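# Four arms press recorder keys to ink a chart

## Task

Make the chart recorder draw the chart correctly. By the end, every printed box must have ink running along the line through its middle, and there must be no ink anywhere outside the boxes. Pressing the green button inside the round guard lights that guard and the light strip at the recorder's end. 5.0 s after they light, the pen carriage makes a single continuous pass. During that pass, each key held down far enough to light the rim of its own square guard makes its pen draw in the lane matching that key's colour. On the ruler along the sheet's edge, the pens begin at -20 mm and travel at 13.84 mm/s.

## Robot and tools

Robots: four Kinova Gen3 arms, arm1 to arm4. Each has a five-finger right hand. All positions are in one scene frame in metres, with the origin on the floor and +z up. Foot (base_link) positions: arm1 (1.031, 0.121, 0.807), arm2 (0.380, 0.648, 0.812), arm3 (-0.522, 0.650, 0.800), arm4 (-0.302, -0.649, 0.736). Foot quaternions in wxyz order: arm1 (0.023, -0.004, -0.002, -1.000), arm2 (0.565, -0.001, 0.006, -0.825), arm3 (0.846, -0.001, 0.003, -0.533), arm4 (0.758, 0.007, 0.000, 0.652). Each foot's forward direction is its own +x. The surfaces under the arms are at z=0.720. A hand reaches about 1.06 m from the joint-1 axis.

Hand point: it sits 0.045 m in front of the palm. Its +z runs along the straight fingers, +y points out of the palm, and +x runs across the palm away from the thumb. Straight fingers extend 0.06 to 0.07 m past the point and lie 0.06 m behind it along -y. A wrist bracket on the little-finger side sticks out up to 0.10 m and can collide with things. The wrist camera is on the little-finger side and aims at the hand point. The printed hand pose is less accurate at long reach. hand_target is the pose the currently held joint targets would give.

Pressing a key: the key counts as pressed only when its guard rim lights. Work out when each box passes under its pen. At t seconds after the pass starts, the pens sit at -20 + 13.84*t mm on the ruler. Hold each key for exactly that box's span. The wait between the button lighting and the carriage moving is 5.0 s. The scene keeps running while you think.

move: every argument is optional. arm1, arm2, arm3 and arm4 each take a separate object. Actions for several arms begin together.
- "joints": absolute targets, given by name. joint1_rad to joint7_rad are in radians. Ranges: joints 1, 3, 5 and 7 are ±6.283; joint2 ±2.249; joint4 ±2.579; joint6 ±2.099. The finger keys hand_little, hand_ring, hand_middle, hand_index, hand_thumb_bend and hand_thumb_turn run from -1 (closed) to +1 (open). For hand_thumb_turn, -1 puts the thumb in front of the palm. hand_force_limit runs from -1 to 1 and maps to about 0 to 10 N at the fingertip (15 N for the thumb). hand_speed runs from -0.96 to 1; full speed is reached at +0.48. Both settings start at 0 and -0.8.
- "target": one list of seven numbers [x, y, z, qw, qx, qy, qz]. This is an absolute hand-point pose in the scene frame, in metres plus a unit quaternion. The hand moves along a straight line from hand_target toward it. "speed" sets the top speed, from 0.002 to 0.5 m/s (default 0.25). Turning is capped at twice that value in rad/s. When "target" is given, "joints" may contain only hand_ keys; anything else gets the call refused.
- "min_time_s": 0.1 to 8 s. It is the shortest duration allowed for that arm's joint motions.
- "cameras": a list drawn from arm1_cam_wrist, arm2_cam_wrist, arm3_cam_wrist, arm4_cam_wrist, cam_high, cam_sheet, or ["all"]. An empty list gives no images. If left out, you get all images on an empty move and none otherwise. An unknown name makes the call invalid.
A move with no action returns the full state and all images.

wait: "seconds" from 0 to 10. The scene runs with no new commands. It returns state and optional cameras.
zoom_image: "camera" plus "region" [x0, y0, x1, y1] in image pixels, with (0, 0) at the top-left. Images are 896x504. A region is at most 504 by 504. Only cameras from the most recent images can be zoomed. Use it on cam_sheet to read the ruler and the boxes.
show_instructions: shows the reference pages.
finished_scene: optional "scene": 1. It ends the scene for good.

Results: "move" names the arms that were commanded. "as last shown" marks arms with no command; their status lines read "not commanded". "pictures" gives the image order. Status words:
- done: within 1 cm and 2 degrees, or joints within tolerance.
- off_target: at rest short of the target, and possibly still pushing.
- time_out: a stop; the arm holds where it ended up.
- not_followed: a built-in safety check held back the motion.
- "joint command not followed" / "pose unreachable": the check is currently blocking the move.
Joint velocities are in rad/s and read "within noise" when the arm is still. hand_stopped_by lists little, ring, middle, index, thumb_bend, thumb_turn with one of moving, target, force, stalled or fault. The *_load_n values are fingertip forces in N, positive when the finger is pushed open. Joint torques and the flange force reveal contact, but both carry offsets and noise.

Motion behaviour: joint speed is capped at 1.39 rad/s for joints 1 to 4 and 1.22 rad/s for joints 5 to 7. The path is clipped to 70 mm and 16 degrees from the measured pose. A hand can lag, drift or overshoot, especially when the arm is nearly straight. Hand paths stop after 10 s; an action stops after 15 s. A finger motor starts only when its target changes by at least 0.002.

Avoid these:
- Pressing hard against other robots. That fails the scene. The safety check can react late and does not stop fingers from meeting.
- Jamming hard into fixed parts. A Gen3 keeps pushing after contact, so move the hand off a key as soon as the press is done.
- Torque faults. The joint limits are 104.5 N m for joints 1 to 4 and 51.3 N m for joints 5 to 7. Drifting more than 5 degrees from the plan also triggers one. A fault halts that arm for 10 s.
- Overheating from holding poses stretched out or pushing for long. MOTOR HOT warns first. An OVER-TEMPERATURE FAULT lets the arm sag; afterwards, resend any key marked limit_stop_at_motor_heat.
- Dropping things or slamming into them.
If a move or wait in a reply is refused or stopped, the later move, wait and finished_scene calls in that reply are skipped.

Each tool is called after ">>>" as name(argument=value, ...) on one line, values as JSON.

Reference images:

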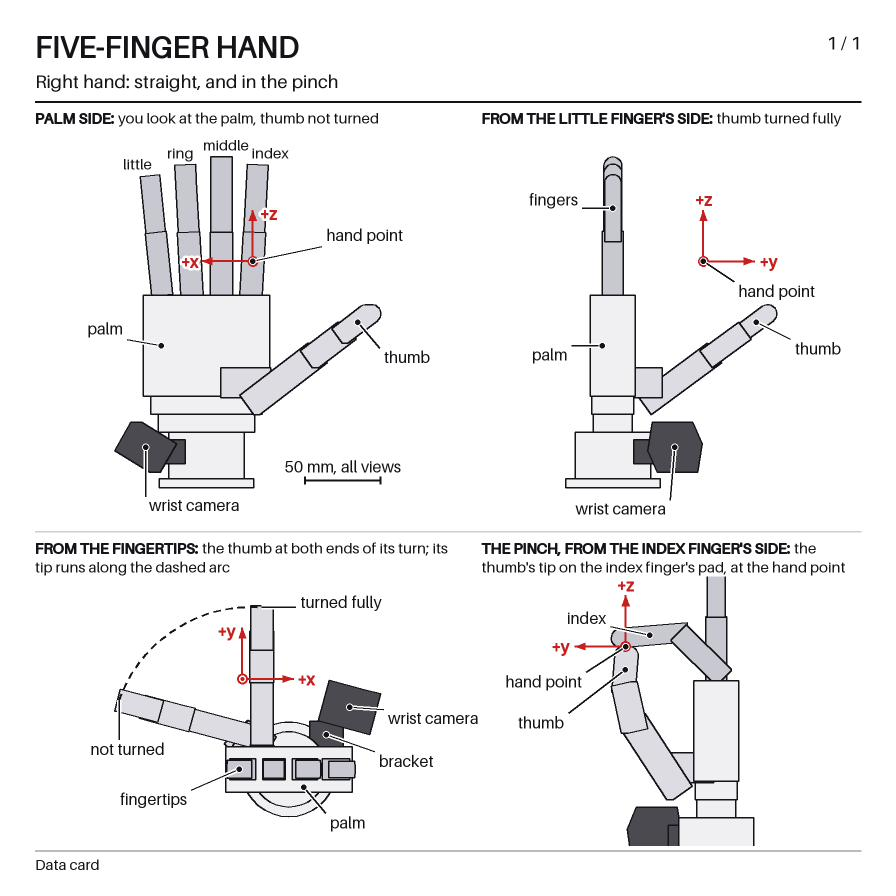

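## Session

>>> move()

Scene clock: 0.00 s.
Joint torques (N m): no reading
Motor temperatures (°C): arm1=[37 30 27 33 36 36 40] | arm2=[35 32 27 32 38 38 41] | arm3=[32 29 29 37 37 39 36] | arm4=[31 33 27 30 41 42 39]
Flange force (N): no reading
Joint velocities: within noise
arm1.joint_positions: joint1_rad=-0.641 joint2_rad=-0.306 joint3_rad=-0.123 joint4_rad=+1.449 joint5_rad=-0.023 joint6_rad=+1.945 joint7_rad=-1.808 hand_little=+1.000 hand_ring=+1.000 hand_middle=+1.000 hand_index=+1.000 hand_thumb_turn=+1.000 hand_thumb_bend=+1.000 hand_force_limit=+0.000 hand_speed=-0.800
arm1.joint_status: not commanded
arm1.hand_stopped_by: target,target,target,target,target,target
arm1.little_load_n: 0.0
arm1.ring_load_n: 0.0
arm1.middle_load_n: 0.0
arm1.index_load_n: 0.0
arm1.thumb_bend_load_n: 0.0
arm1.thumb_turn_load_n: 0.0
arm1.hand: x=+0.9132 y=-0.0637 z=+1.3046 quat_wxyz=(-0.007, -0.958, -0.285, +0.031) (m; scene frame)
arm1.hand_target: x=+0.9132 y=-0.0637 z=+1.3046 quat_wxyz=(-0.007, -0.958, -0.285, +0.031) (m; scene frame)
arm1.hand_status: not commanded
arm2.joint_positions: joint1_rad=-0.270 joint2_rad=-0.447 joint3_rad=-0.001 joint4_rad=+1.434 joint5_rad=-0.056 joint6_rad=+2.007 joint7_rad=-1.722 hand_little=+1.000 hand_ring=+1.000 hand_middle=+1.000 hand_index=+1.000 hand_thumb_turn=+1.000 hand_thumb_bend=+1.000 hand_force_limit=+0.000 hand_speed=-0.800
arm2.joint_status: not commanded
arm2.hand_stopped_by: target,target,target,target,target,target
arm2.little_load_n: 0.0
arm2.ring_load_n: 0.0
arm2.middle_load_n: 0.0
arm2.index_load_n: 0.0
arm2.thumb_bend_load_n: 0.0
arm2.thumb_turn_load_n: 0.0
arm2.hand: x=+0.4152 y=+0.4747 z=+1.3377 quat_wxyz=(-0.064, -0.780, -0.622, +0.034) (m; scene frame)
arm2.hand_target: x=+0.4152 y=+0.4747 z=+1.3377 quat_wxyz=(-0.064, -0.780, -0.622, +0.034) (m; scene frame)
arm2.hand_status: not commanded
arm3.joint_positions: joint1_rad=+0.307 joint2_rad=-0.371 joint3_rad=-0.138 joint4_rad=+1.553 joint5_rad=-0.093 joint6_rad=+1.857 joint7_rad=-2.115 hand_little=+1.000 hand_ring=+1.000 hand_middle=+1.000 hand_index=+1.000 hand_thumb_turn=+1.000 hand_thumb_bend=+1.000 hand_force_limit=+0.000 hand_speed=-0.800
arm3.joint_status: not commanded
arm3.hand_stopped_by: target,target,target,target,target,target
arm3.little_load_n: 0.0
arm3.ring_load_n: 0.0
arm3.middle_load_n: 0.0
arm3.index_load_n: 0.0
arm3.thumb_bend_load_n: 0.0
arm3.thumb_turn_load_n: 0.0
arm3.hand: x=-0.4104 y=+0.4455 z=+1.2813 quat_wxyz=(-0.051, -0.787, -0.615, +0.003) (m; scene frame)
arm3.hand_target: x=-0.4104 y=+0.4455 z=+1.2813 quat_wxyz=(-0.051, -0.787, -0.615, +0.003) (m; scene frame)
arm3.hand_status: not commanded
arm4.joint_positions: joint1_rad=+0.842 joint2_rad=-0.298 joint3_rad=-0.136 joint4_rad=+1.634 joint5_rad=-0.002 joint6_rad=+1.901 joint7_rad=-1.698 hand_little=+1.000 hand_ring=+1.000 hand_middle=+1.000 hand_index=+1.000 hand_thumb_turn=+1.000 hand_thumb_bend=+1.000 hand_force_limit=+0.000 hand_speed=-0.800
arm4.joint_status: not commanded
arm4.hand_stopped_by: target,target,target,target,target,target
arm4.little_load_n: 0.0
arm4.ring_load_n: 0.0
arm4.middle_load_n: 0.0
arm4.index_load_n: 0.0
arm4.thumb_bend_load_n: 0.0
arm4.thumb_turn_load_n: 0.0
arm4.hand: x=-0.1801 y=-0.5026 z=+1.1702 quat_wxyz=(+0.040, +0.286, -0.957, +0.031) (m; scene frame)
arm4.hand_target: x=-0.1801 y=-0.5026 z=+1.1702 quat_wxyz=(+0.040, +0.286, -0.957, +0.031) (m; scene frame)
arm4.hand_status: not commanded
pictures: arm1_cam_wrist, arm2_cam_wrist, arm3_cam_wrist, arm4_cam_wrist, cam_high, cam_sheet

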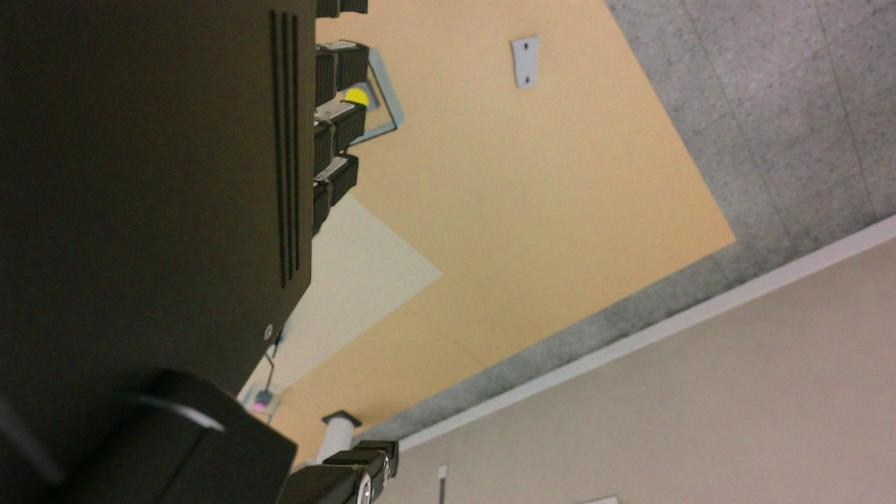

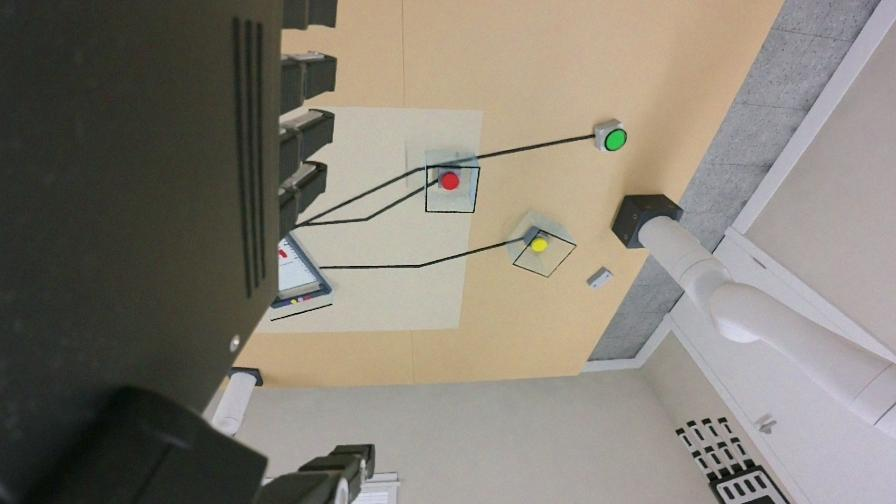

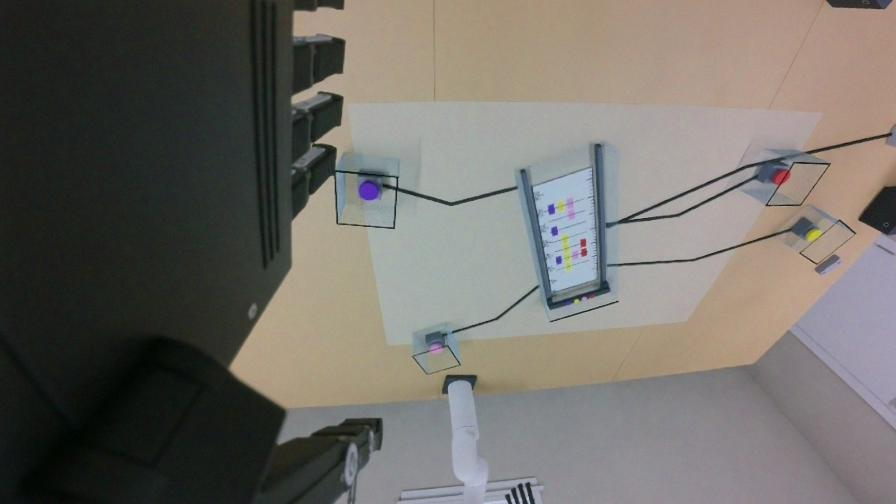

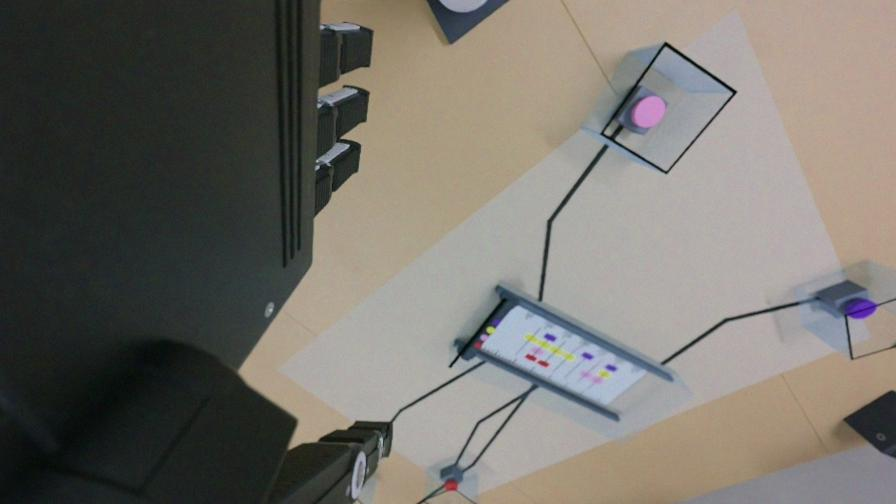

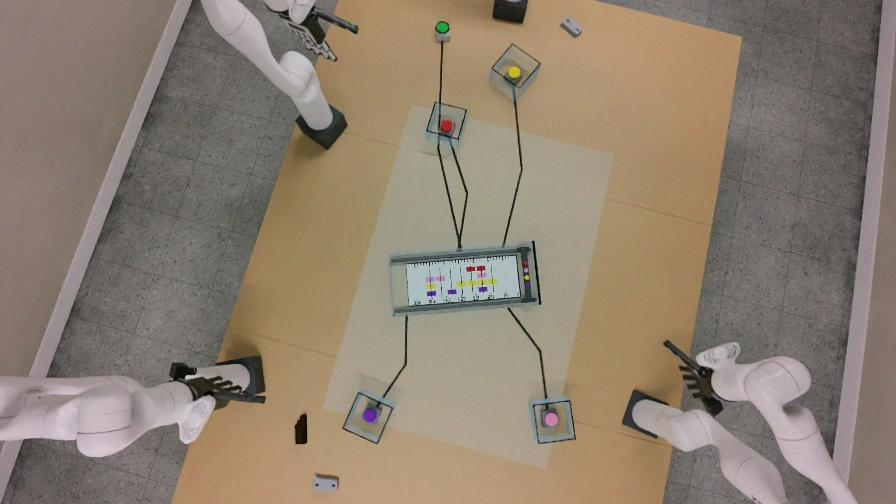

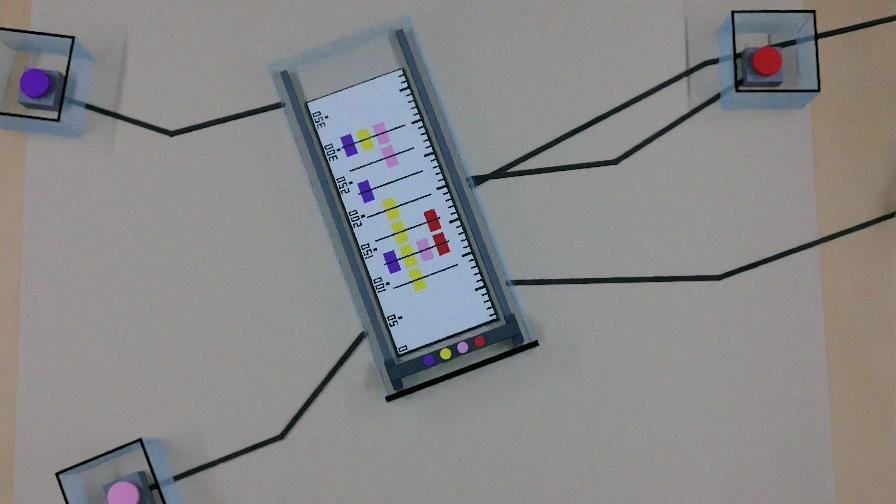

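>>> zoom_image(camera="cam_sheet", region=[270, 60, 560, 410])

>>> zoom_image(camera="cam_sheet", region=[300, 180, 520, 370])

>>> zoom_image(camera="cam_sheet", region=[300, 60, 470, 250])

>>> zoom_image(camera="cam_high", region=[400, 0, 640, 180])

>>> zoom_image(camera="cam_high", region=[280, 360, 620, 504])

Scaled by 1.440.

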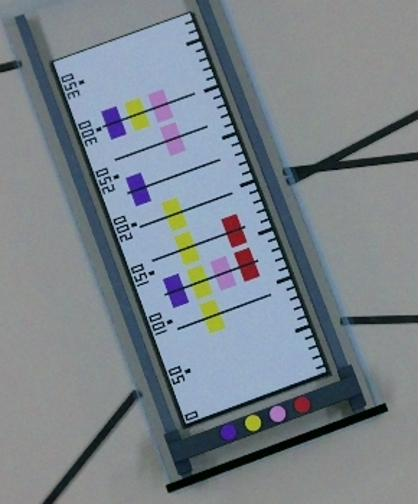

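Scaled by 2.291.

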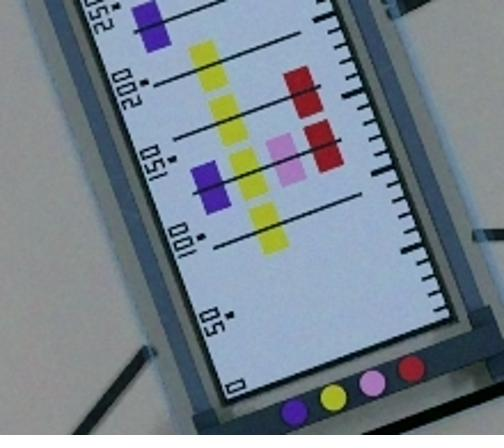

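Scaled by 2.653.

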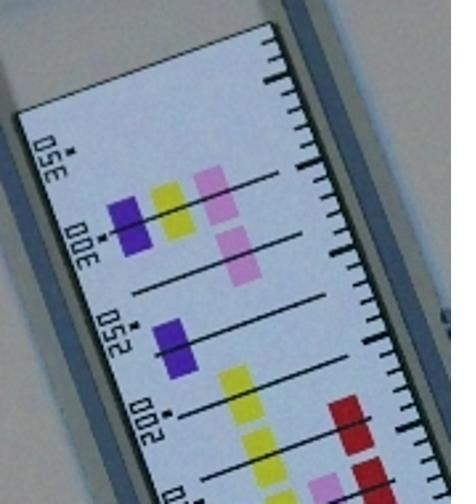

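Scaled by 2.100.

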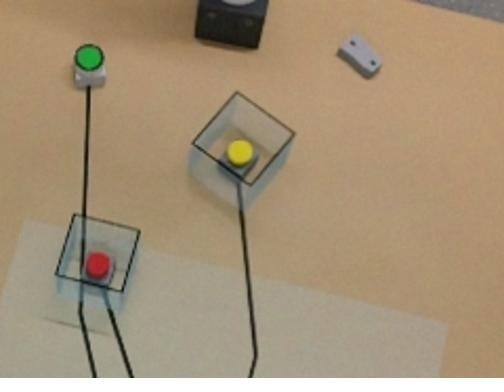

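Scaled by 1.482.

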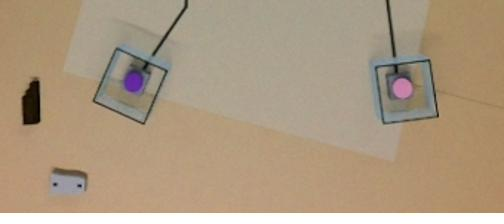

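>>> move(arm1={"target": [0.709, 0.048, 1.05, 0, -0.9998, -0.02, 0], "speed": 0.25, "joints": {"hand_speed": 0.2, "hand_little": -1, "hand_ring": -1, "hand_middle": -1}}, arm2={"target": [0.536, 0.278, 1.05, 0, -0.6136, -0.7896, 0], "speed": 0.25, "joints": {"hand_speed": 0.2, "hand_little": -1, "hand_ring": -1, "hand_middle": -1}}, arm3={"target": [-0.476, 0.196, 1.05, 0, -0.718, -0.696, 0], "speed": 0.25, "joints": {"hand_speed": 0.2, "hand_little": -1, "hand_ring": -1, "hand_middle": -1}}, arm4={"target": [-0.462, -0.386, 1.05, 0, 0.8197, -0.5729, 0], "speed": 0.25, "joints": {"hand_speed": 0.2, "hand_little": -1, "hand_ring": -1, "hand_middle": -1}}, cameras=["all"])

Scene clock: 195.47 s.
Joint torques (N m): arm1=[0.6 -4.99 0.13 -7.97 -0.27 0.17 -0.36] | arm2=[0.05 -9.73 -0.71 -8.19 -0.35 0.23 0.16] | arm3=[0.7 -14.17 1.38 -8.29 -0.18 -0.07 0.28] | arm4=[2.19 -3.57 1.71 -8.17 -0.27 0.18 0.39]
Motor temperatures (°C): arm1=[37 30 27 33 36 36 39] | arm2=[35 32 27 32 37 37 41] | arm3=[32 29 29 37 37 38 36] | arm4=[31 32 27 30 41 42 39]
Flange force (N): arm1=[7.4 -0.1 -0.9] | arm2=[5.0 0.0 1.5] | arm3=[0.6 2.5 1.8] | arm4=[-5.0 7.1 3.0]
move: arm1 done; arm2 done; arm3 done; arm4 done
Joint velocities: within noise
arm1.joint_positions: joint1_rad=-0.394 joint2_rad=+0.036 joint3_rad=+0.323 joint4_rad=+2.008 joint5_rad=-0.010 joint6_rad=+1.108 joint7_rad=-1.645 hand_little=-1.000 hand_ring=-1.000 hand_middle=-1.000 hand_index=+1.000 hand_thumb_turn=+1.000 hand_thumb_bend=+1.000 hand_force_limit=+0.000 hand_speed=+0.200
arm1.joint_status: all done
arm1.hand_stopped_by: target,target,target,target,target,target
arm1.little_load_n: 0.5
arm1.ring_load_n: 0.0
arm1.middle_load_n: 0.0
arm1.index_load_n: -0.5
arm1.thumb_bend_load_n: 0.0
arm1.thumb_turn_load_n: 0.0
arm1.hand: x=+0.7090 y=+0.0480 z=+1.0500 quat_wxyz=(+0.000, -1.000, -0.020, +0.000)
arm1.hand_target: x=+0.7090 y=+0.0480 z=+1.0500 quat_wxyz=(+0.000, -1.000, -0.020, +0.000)
arm1.hand_status: done (0.000 m and 0.0 deg from the pose sent, 0.345 m and 31.0 deg at the start)
arm2.joint_positions: joint1_rad=-0.453 joint2_rad=+0.190 joint3_rad=-0.267 joint4_rad=+1.826 joint5_rad=+0.050 joint6_rad=+1.121 joint7_rad=-1.687 hand_little=-1.000 hand_ring=-1.000 hand_middle=-1.000 hand_index=+1.000 hand_thumb_turn=+1.000 hand_thumb_bend=+1.000 hand_force_limit=+0.000 hand_speed=+0.200
arm2.joint_status: all done
arm2.hand_stopped_by: target,target,target,target,target,target
arm2.little_load_n: 0.0
arm2.ring_load_n: 0.0
arm2.middle_load_n: 0.0
arm2.index_load_n: 0.0
arm2.thumb_bend_load_n: 0.0
arm2.thumb_turn_load_n: 0.0
arm2.hand: x=+0.5360 y=+0.2780 z=+1.0500 quat_wxyz=(+0.000, -0.614, -0.790, +0.000)
arm2.hand_target: x=+0.5360 y=+0.2780 z=+1.0500 quat_wxyz=(+0.000, -0.614, -0.790, +0.000)
arm2.hand_status: done (0.000 m and 0.0 deg from the pose sent, 0.369 m and 28.3 deg at the start)
arm3.joint_positions: joint1_rad=+0.384 joint2_rad=+0.308 joint3_rad=+0.058 joint4_rad=+1.633 joint5_rad=-0.025 joint6_rad=+1.201 joint7_rad=-1.600 hand_little=-1.000 hand_ring=-1.000 hand_middle=-1.000 hand_index=+1.000 hand_thumb_turn=+1.000 hand_thumb_bend=+1.000 hand_force_limit=+0.000 hand_speed=+0.200
arm3.joint_status: all done
arm3.hand_stopped_by: target,target,target,target,target,target
arm3.little_load_n: 0.0
arm3.ring_load_n: 0.0
arm3.middle_load_n: 0.0
arm3.index_load_n: 0.0
arm3.thumb_bend_load_n: 0.0
arm3.thumb_turn_load_n: 0.0
arm3.hand: x=-0.4760 y=+0.1960 z=+1.0500 quat_wxyz=(+0.000, -0.718, -0.696, +0.000)
arm3.hand_target: x=-0.4760 y=+0.1960 z=+1.0500 quat_wxyz=(+0.000, -0.718, -0.696, +0.000)
arm3.hand_status: done (0.000 m and 0.0 deg from the pose sent, 0.347 m and 13.5 deg at the start)
arm4.joint_positions: joint1_rad=+0.367 joint2_rad=-0.066 joint3_rad=-0.888 joint4_rad=+1.846 joint5_rad=-0.047 joint6_rad=+1.350 joint7_rad=-1.578 hand_little=-1.000 hand_ring=-1.000 hand_middle=-1.000 hand_index=+1.000 hand_thumb_turn=+1.000 hand_thumb_bend=+1.000 hand_force_limit=+0.000 hand_speed=+0.200
arm4.joint_status: all done
arm4.hand_stopped_by: target,target,target,target,target,target
arm4.little_load_n: 0.0
arm4.ring_load_n: 0.5
arm4.middle_load_n: 0.0
arm4.index_load_n: 0.0
arm4.thumb_bend_load_n: 0.0
arm4.thumb_turn_load_n: 0.0
arm4.hand: x=-0.4620 y=-0.3860 z=+1.0500 quat_wxyz=(+0.000, +0.820, -0.573, +0.000)
arm4.hand_target: x=-0.4620 y=-0.3860 z=+1.0500 quat_wxyz=(+0.000, +0.820, -0.573, +0.000)
arm4.hand_status: done (0.000 m and 0.0 deg from the pose sent, 0.328 m and 77.0 deg at the start)
pictures: arm1_cam_wrist, arm2_cam_wrist, arm3_cam_wrist, arm4_cam_wrist, cam_high, cam_sheet

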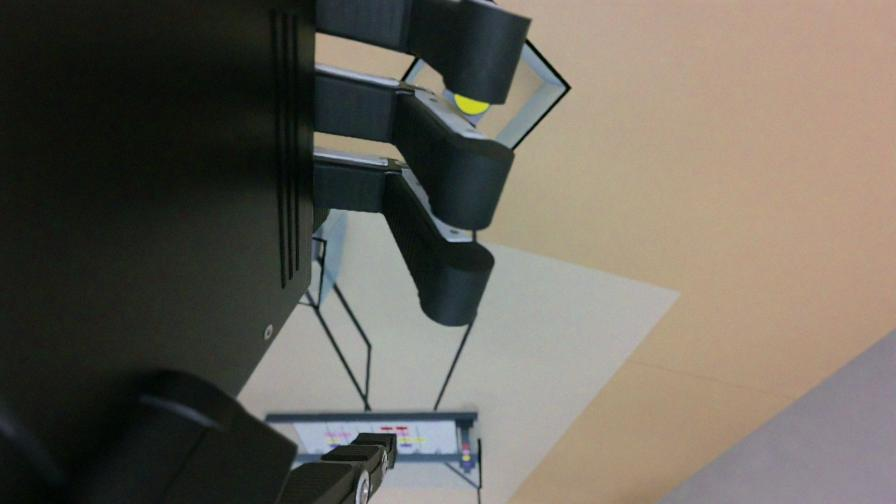

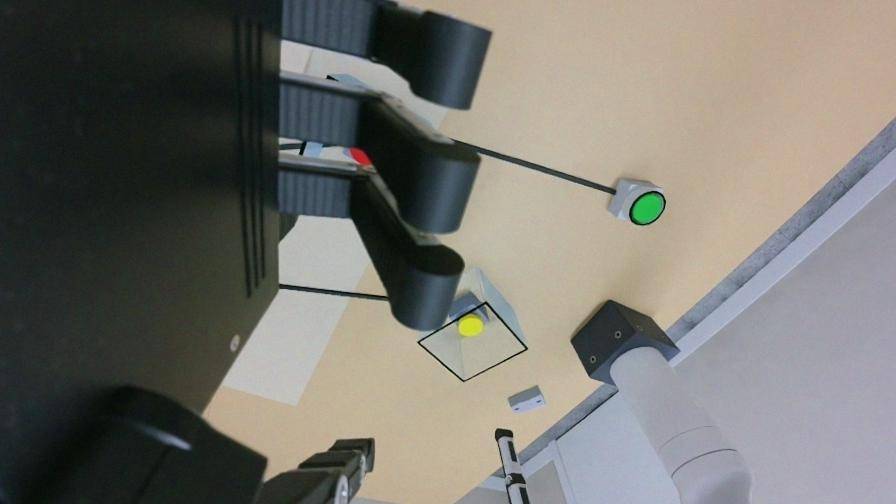

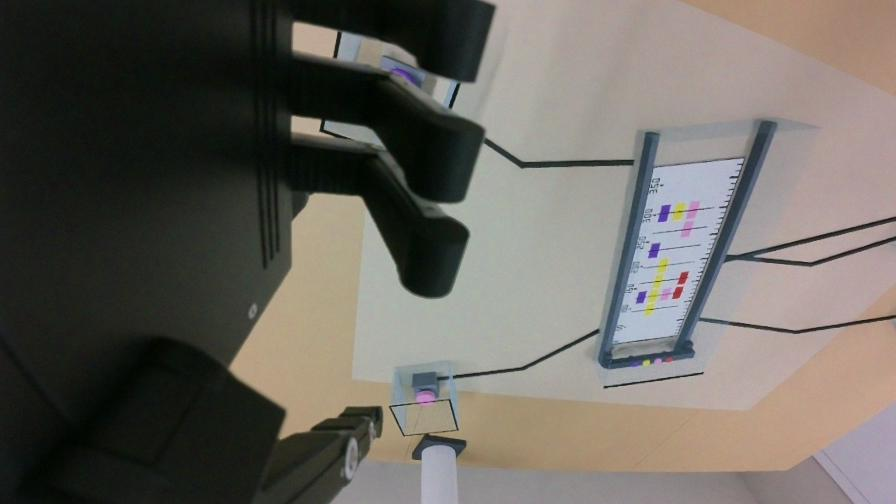

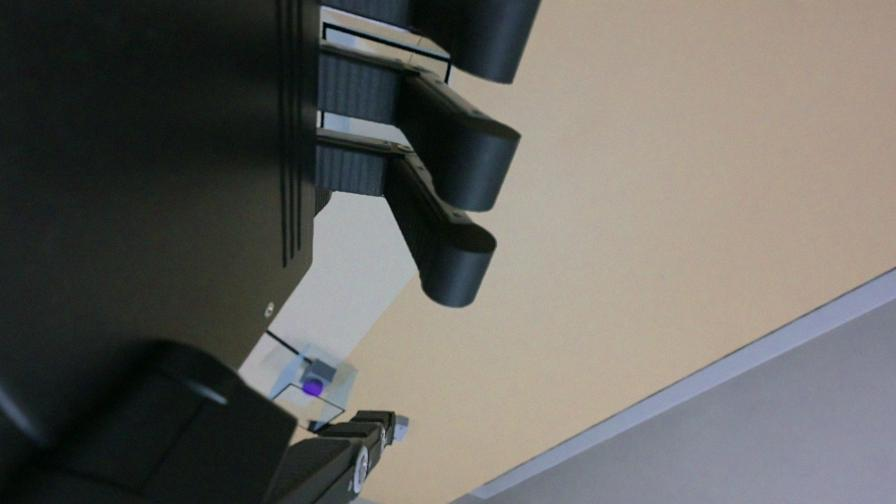

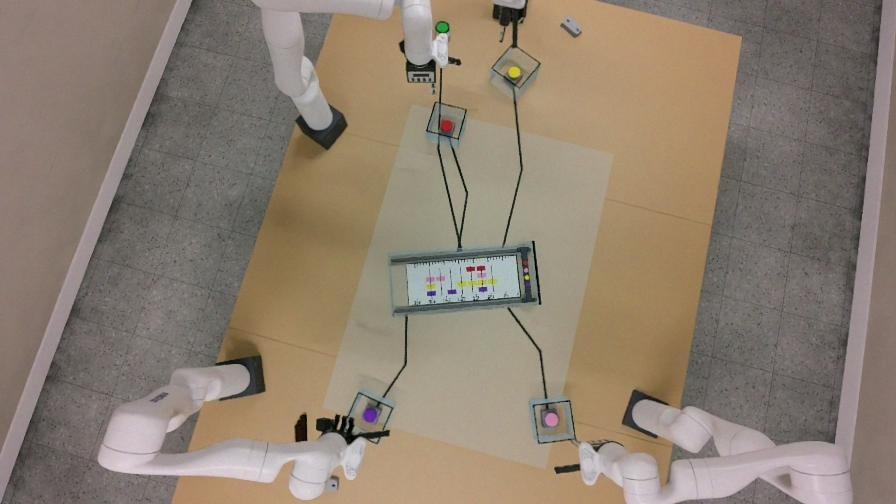

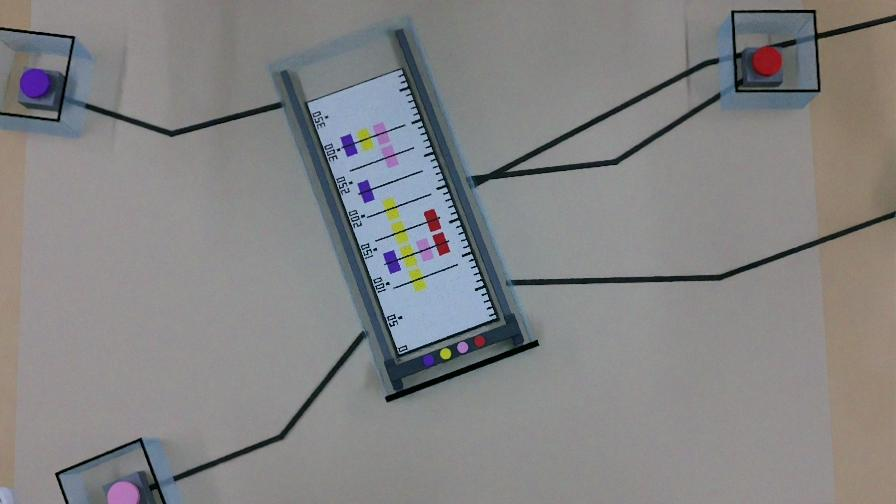

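>>> zoom_image(camera="cam_high", region=[360, 0, 580, 160])

>>> zoom_image(camera="cam_high", region=[280, 370, 430, 500])

>>> zoom_image(camera="cam_high", region=[500, 370, 660, 500])

Scaled by 2.291.

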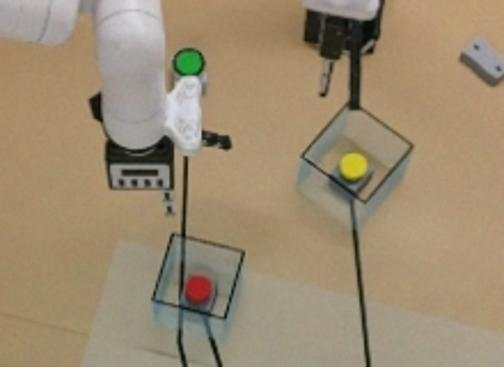

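Scaled by 3.360.

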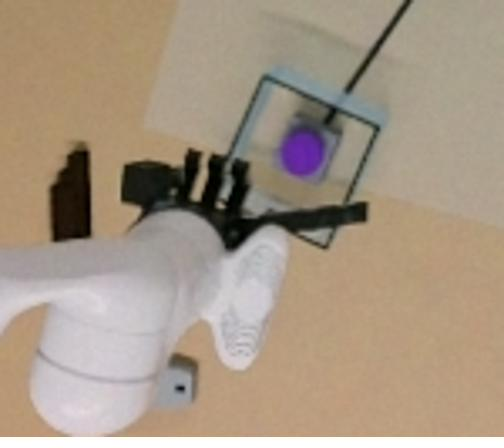

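Scaled by 3.150.

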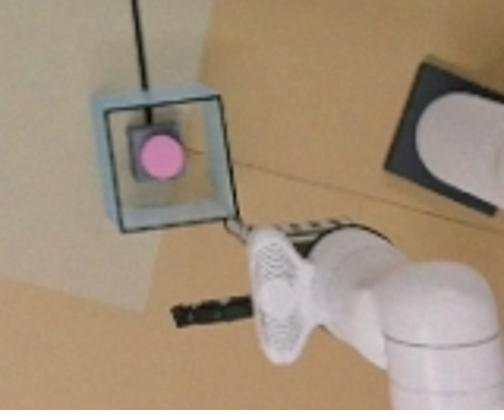

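>>> zoom_image(camera="cam_sheet", region=[370, 260, 510, 400])

>>> zoom_image(camera="cam_sheet", region=[345, 190, 485, 330])

>>> zoom_image(camera="cam_sheet", region=[315, 120, 455, 260])

>>> zoom_image(camera="cam_sheet", region=[295, 60, 435, 200])

Scaled by 3.600.

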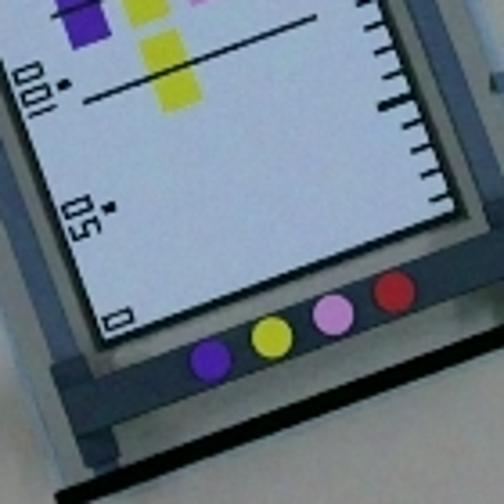

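Scaled by 3.600.

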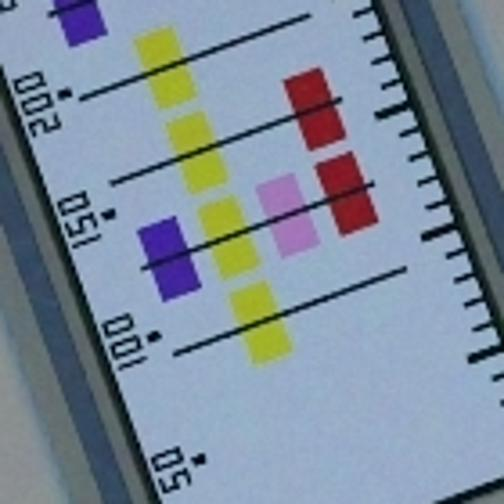

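Scaled by 3.600.

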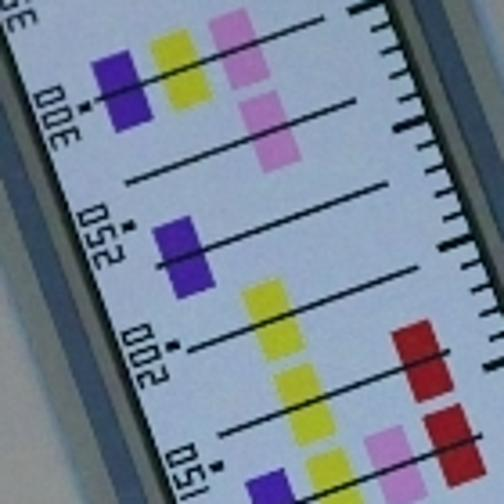

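Scaled by 3.600.

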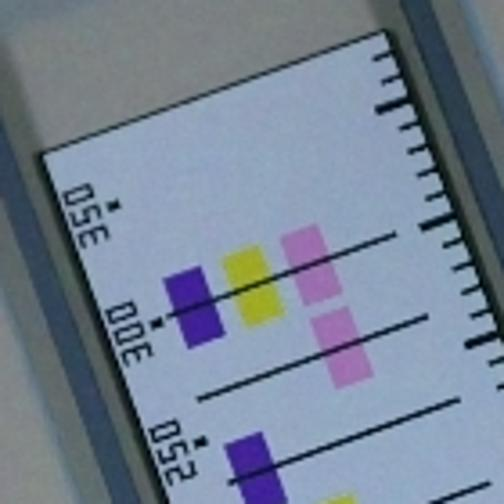

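>>> move(arm1={"target": [0.7059, -0.0032, 1.0, 0, -0.9848, 0.1736, 0], "speed": 0.25, "joints": {"hand_index": -1, "hand_middle": 1}}, arm2={"target": [0.5446, 0.2053, 1.0, 0, -0.7071, -0.7071, 0], "speed": 0.25, "joints": {"hand_index": -1, "hand_middle": 1}}, arm3={"target": [-0.4683, 0.1833, 1.0, 0, -0.7581, -0.6521, 0], "speed": 0.25, "joints": {"hand_index": -1, "hand_middle": 1}}, arm4={"target": [-0.4566, -0.3454, 1.0, 0, 0.8295, -0.5585, 0], "speed": 0.25, "joints": {"hand_index": -1, "hand_middle": 1}}, cameras=["all"])

>>> zoom_image(camera="cam_high", region=[360, 0, 580, 160])

>>> zoom_image(camera="cam_high", region=[280, 370, 430, 500])

>>> zoom_image(camera="cam_high", region=[500, 370, 660, 500])

Scene clock: 571.47 s.
Joint torques (N m): arm1=[0.62 -5.55 0.27 -7.18 -0.23 0.19 -0.31] | arm2=[0.13 -12.61 -0.85 -7.72 -0.33 0.22 0.14] | arm3=[0.69 -14.82 1.43 -7.75 -0.17 -0.07 0.28] | arm4=[2.18 -6.51 0.54 -7.7 -0.27 0.16 0.41]
Motor temperatures (°C): arm1=[37 30 27 32 35 36 39] | arm2=[34 32 26 33 37 37 40] | arm3=[31 29 29 37 36 37 35] | arm4=[31 32 27 31 41 41 38]
Flange force (N): arm1=[6.0 -3.9 -2.2] | arm2=[5.3 -1.1 0.5] | arm3=[0.9 2.2 1.7] | arm4=[-5.2 7.4 3.2]
move: arm1 done; arm2 done; arm3 done; arm4 done
Joint velocities: within noise
arm1.joint_positions: joint1_rad=-0.536 joint2_rad=+0.094 joint3_rad=+0.237 joint4_rad=+2.134 joint5_rad=-0.027 joint6_rad=+0.926 joint7_rad=-2.251 hand_little=-1.000 hand_ring=-1.000 hand_middle=+1.000 hand_index=-1.000 hand_thumb_turn=+1.000 hand_thumb_bend=+1.000 hand_force_limit=+0.000 hand_speed=+0.200
arm1.joint_status: all done
arm1.hand_stopped_by: target,target,target,target,target,target
arm1.little_load_n: 0.0
arm1.ring_load_n: 0.0
arm1.middle_load_n: 0.0
arm1.index_load_n: 0.0
arm1.thumb_bend_load_n: 0.0
arm1.thumb_turn_load_n: 0.0
arm1.hand: x=+0.7059 y=-0.0032 z=+1.0000 quat_wxyz=(+0.000, -0.985, +0.174, +0.000)
arm1.hand_target: x=+0.7059 y=-0.0032 z=+1.0000 quat_wxyz=(+0.000, -0.985, +0.174, +0.000)
arm1.hand_status: done (0.000 m and 0.0 deg from the pose sent, 0.072 m and 22.3 deg at the start)
arm2.joint_positions: joint1_rad=-0.512 joint2_rad=+0.372 joint3_rad=-0.215 joint4_rad=+1.746 joint5_rad=+0.085 joint6_rad=+1.021 joint7_rad=-1.956 hand_little=-1.000 hand_ring=-1.000 hand_middle=+1.000 hand_index=-1.000 hand_thumb_turn=+1.000 hand_thumb_bend=+1.000 hand_force_limit=+0.000 hand_speed=+0.200
arm2.joint_status: all done
arm2.hand_stopped_by: target,target,target,target,target,target
arm2.little_load_n: 0.0
arm2.ring_load_n: 0.0
arm2.middle_load_n: 0.0
arm2.index_load_n: 0.0
arm2.thumb_bend_load_n: 0.0
arm2.thumb_turn_load_n: 0.0
arm2.hand: x=+0.5446 y=+0.2053 z=+1.0000 quat_wxyz=(+0.000, -0.707, -0.707, +0.000)
arm2.hand_target: x=+0.5446 y=+0.2053 z=+1.0000 quat_wxyz=(+0.000, -0.707, -0.707, +0.000)
arm2.hand_status: done (0.000 m and 0.0 deg from the pose sent, 0.089 m and 14.3 deg at the start)
arm3.joint_positions: joint1_rad=+0.347 joint2_rad=+0.371 joint3_rad=+0.070 joint4_rad=+1.715 joint5_rad=-0.035 joint6_rad=+1.056 joint7_rad=-1.737 hand_little=-1.000 hand_ring=-1.000 hand_middle=+1.000 hand_index=-1.000 hand_thumb_turn=+1.000 hand_thumb_bend=+1.000 hand_force_limit=+0.000 hand_speed=+0.200
arm3.joint_status: all done
arm3.hand_stopped_by: target,target,target,target,target,target
arm3.little_load_n: 0.0
arm3.ring_load_n: 0.0
arm3.middle_load_n: 0.0
arm3.index_load_n: 0.0
arm3.thumb_bend_load_n: 0.0
arm3.thumb_turn_load_n: 0.0
arm3.hand: x=-0.4683 y=+0.1833 z=+1.0000 quat_wxyz=(+0.000, -0.758, -0.652, +0.000)
arm3.hand_target: x=-0.4683 y=+0.1833 z=+1.0000 quat_wxyz=(+0.000, -0.758, -0.652, +0.000)
arm3.hand_status: done (0.000 m and 0.0 deg from the pose sent, 0.052 m and 6.8 deg at the start)
arm4.joint_positions: joint1_rad=+0.313 joint2_rad=+0.126 joint3_rad=-0.920 joint4_rad=+1.884 joint5_rad=+0.111 joint6_rad=+1.197 joint7_rad=-1.679 hand_little=-1.000 hand_ring=-1.000 hand_middle=+1.000 hand_index=-1.000 hand_thumb_turn=+1.000 hand_thumb_bend=+1.000 hand_force_limit=+0.000 hand_speed=+0.200
arm4.joint_status: all done
arm4.hand_stopped_by: target,target,target,target,target,target
arm4.little_load_n: 0.0
arm4.ring_load_n: 0.0
arm4.middle_load_n: 0.0
arm4.index_load_n: 0.0
arm4.thumb_bend_load_n: 0.0
arm4.thumb_turn_load_n: 0.0
arm4.hand: x=-0.4566 y=-0.3454 z=+1.0000 quat_wxyz=(+0.000, +0.830, -0.558, +0.000)
arm4.hand_target: x=-0.4566 y=-0.3454 z=+1.0000 quat_wxyz=(+0.000, +0.830, -0.558, +0.000)
arm4.hand_status: done (0.000 m and 0.0 deg from the pose sent, 0.065 m and 2.0 deg at the start)
pictures: arm1_cam_wrist, arm2_cam_wrist, arm3_cam_wrist, arm4_cam_wrist, cam_high, cam_sheet

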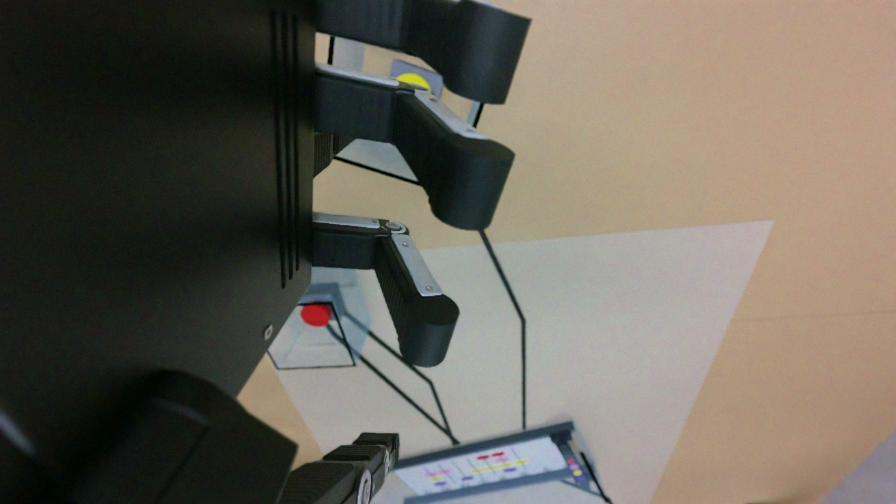

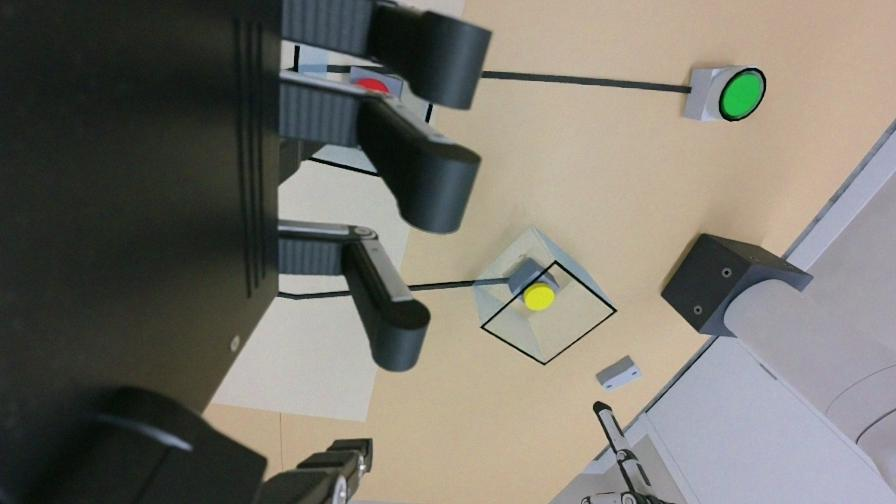

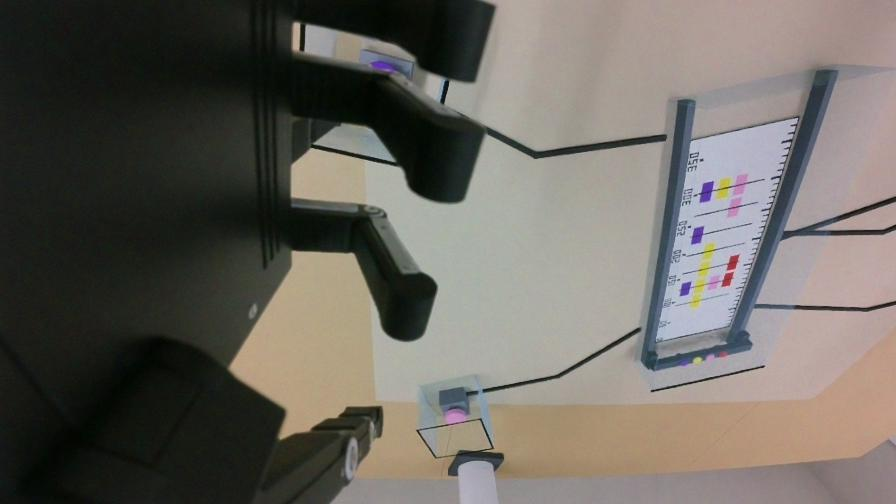

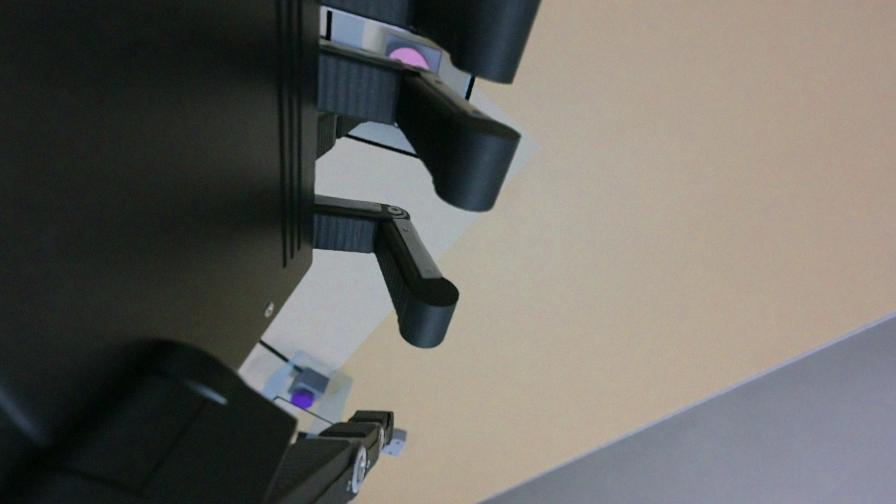

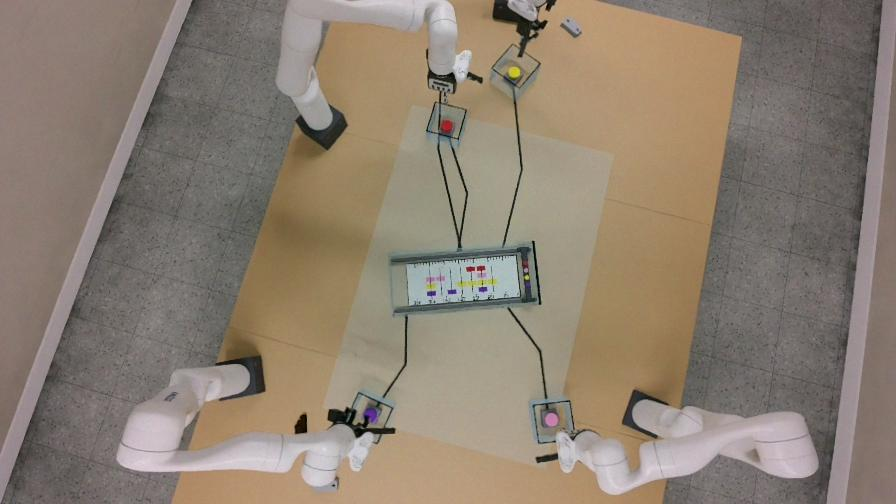

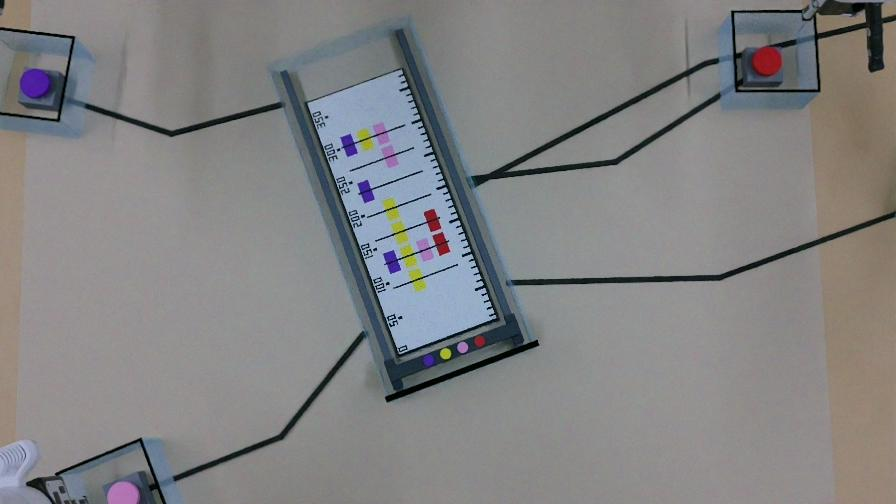

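Scaled by 2.291.

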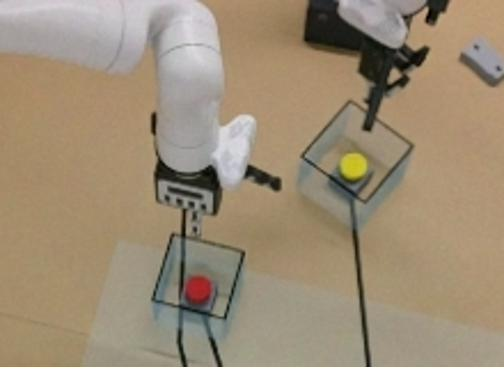

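Scaled by 3.360.

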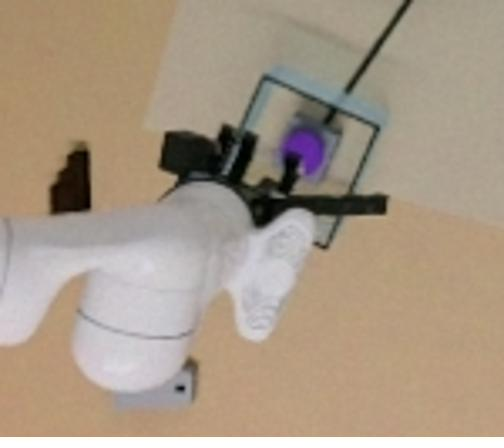

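Scaled by 3.150.

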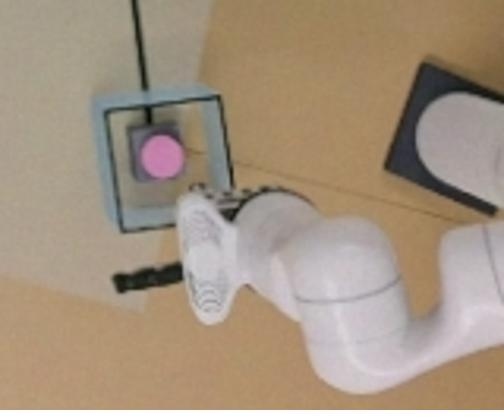

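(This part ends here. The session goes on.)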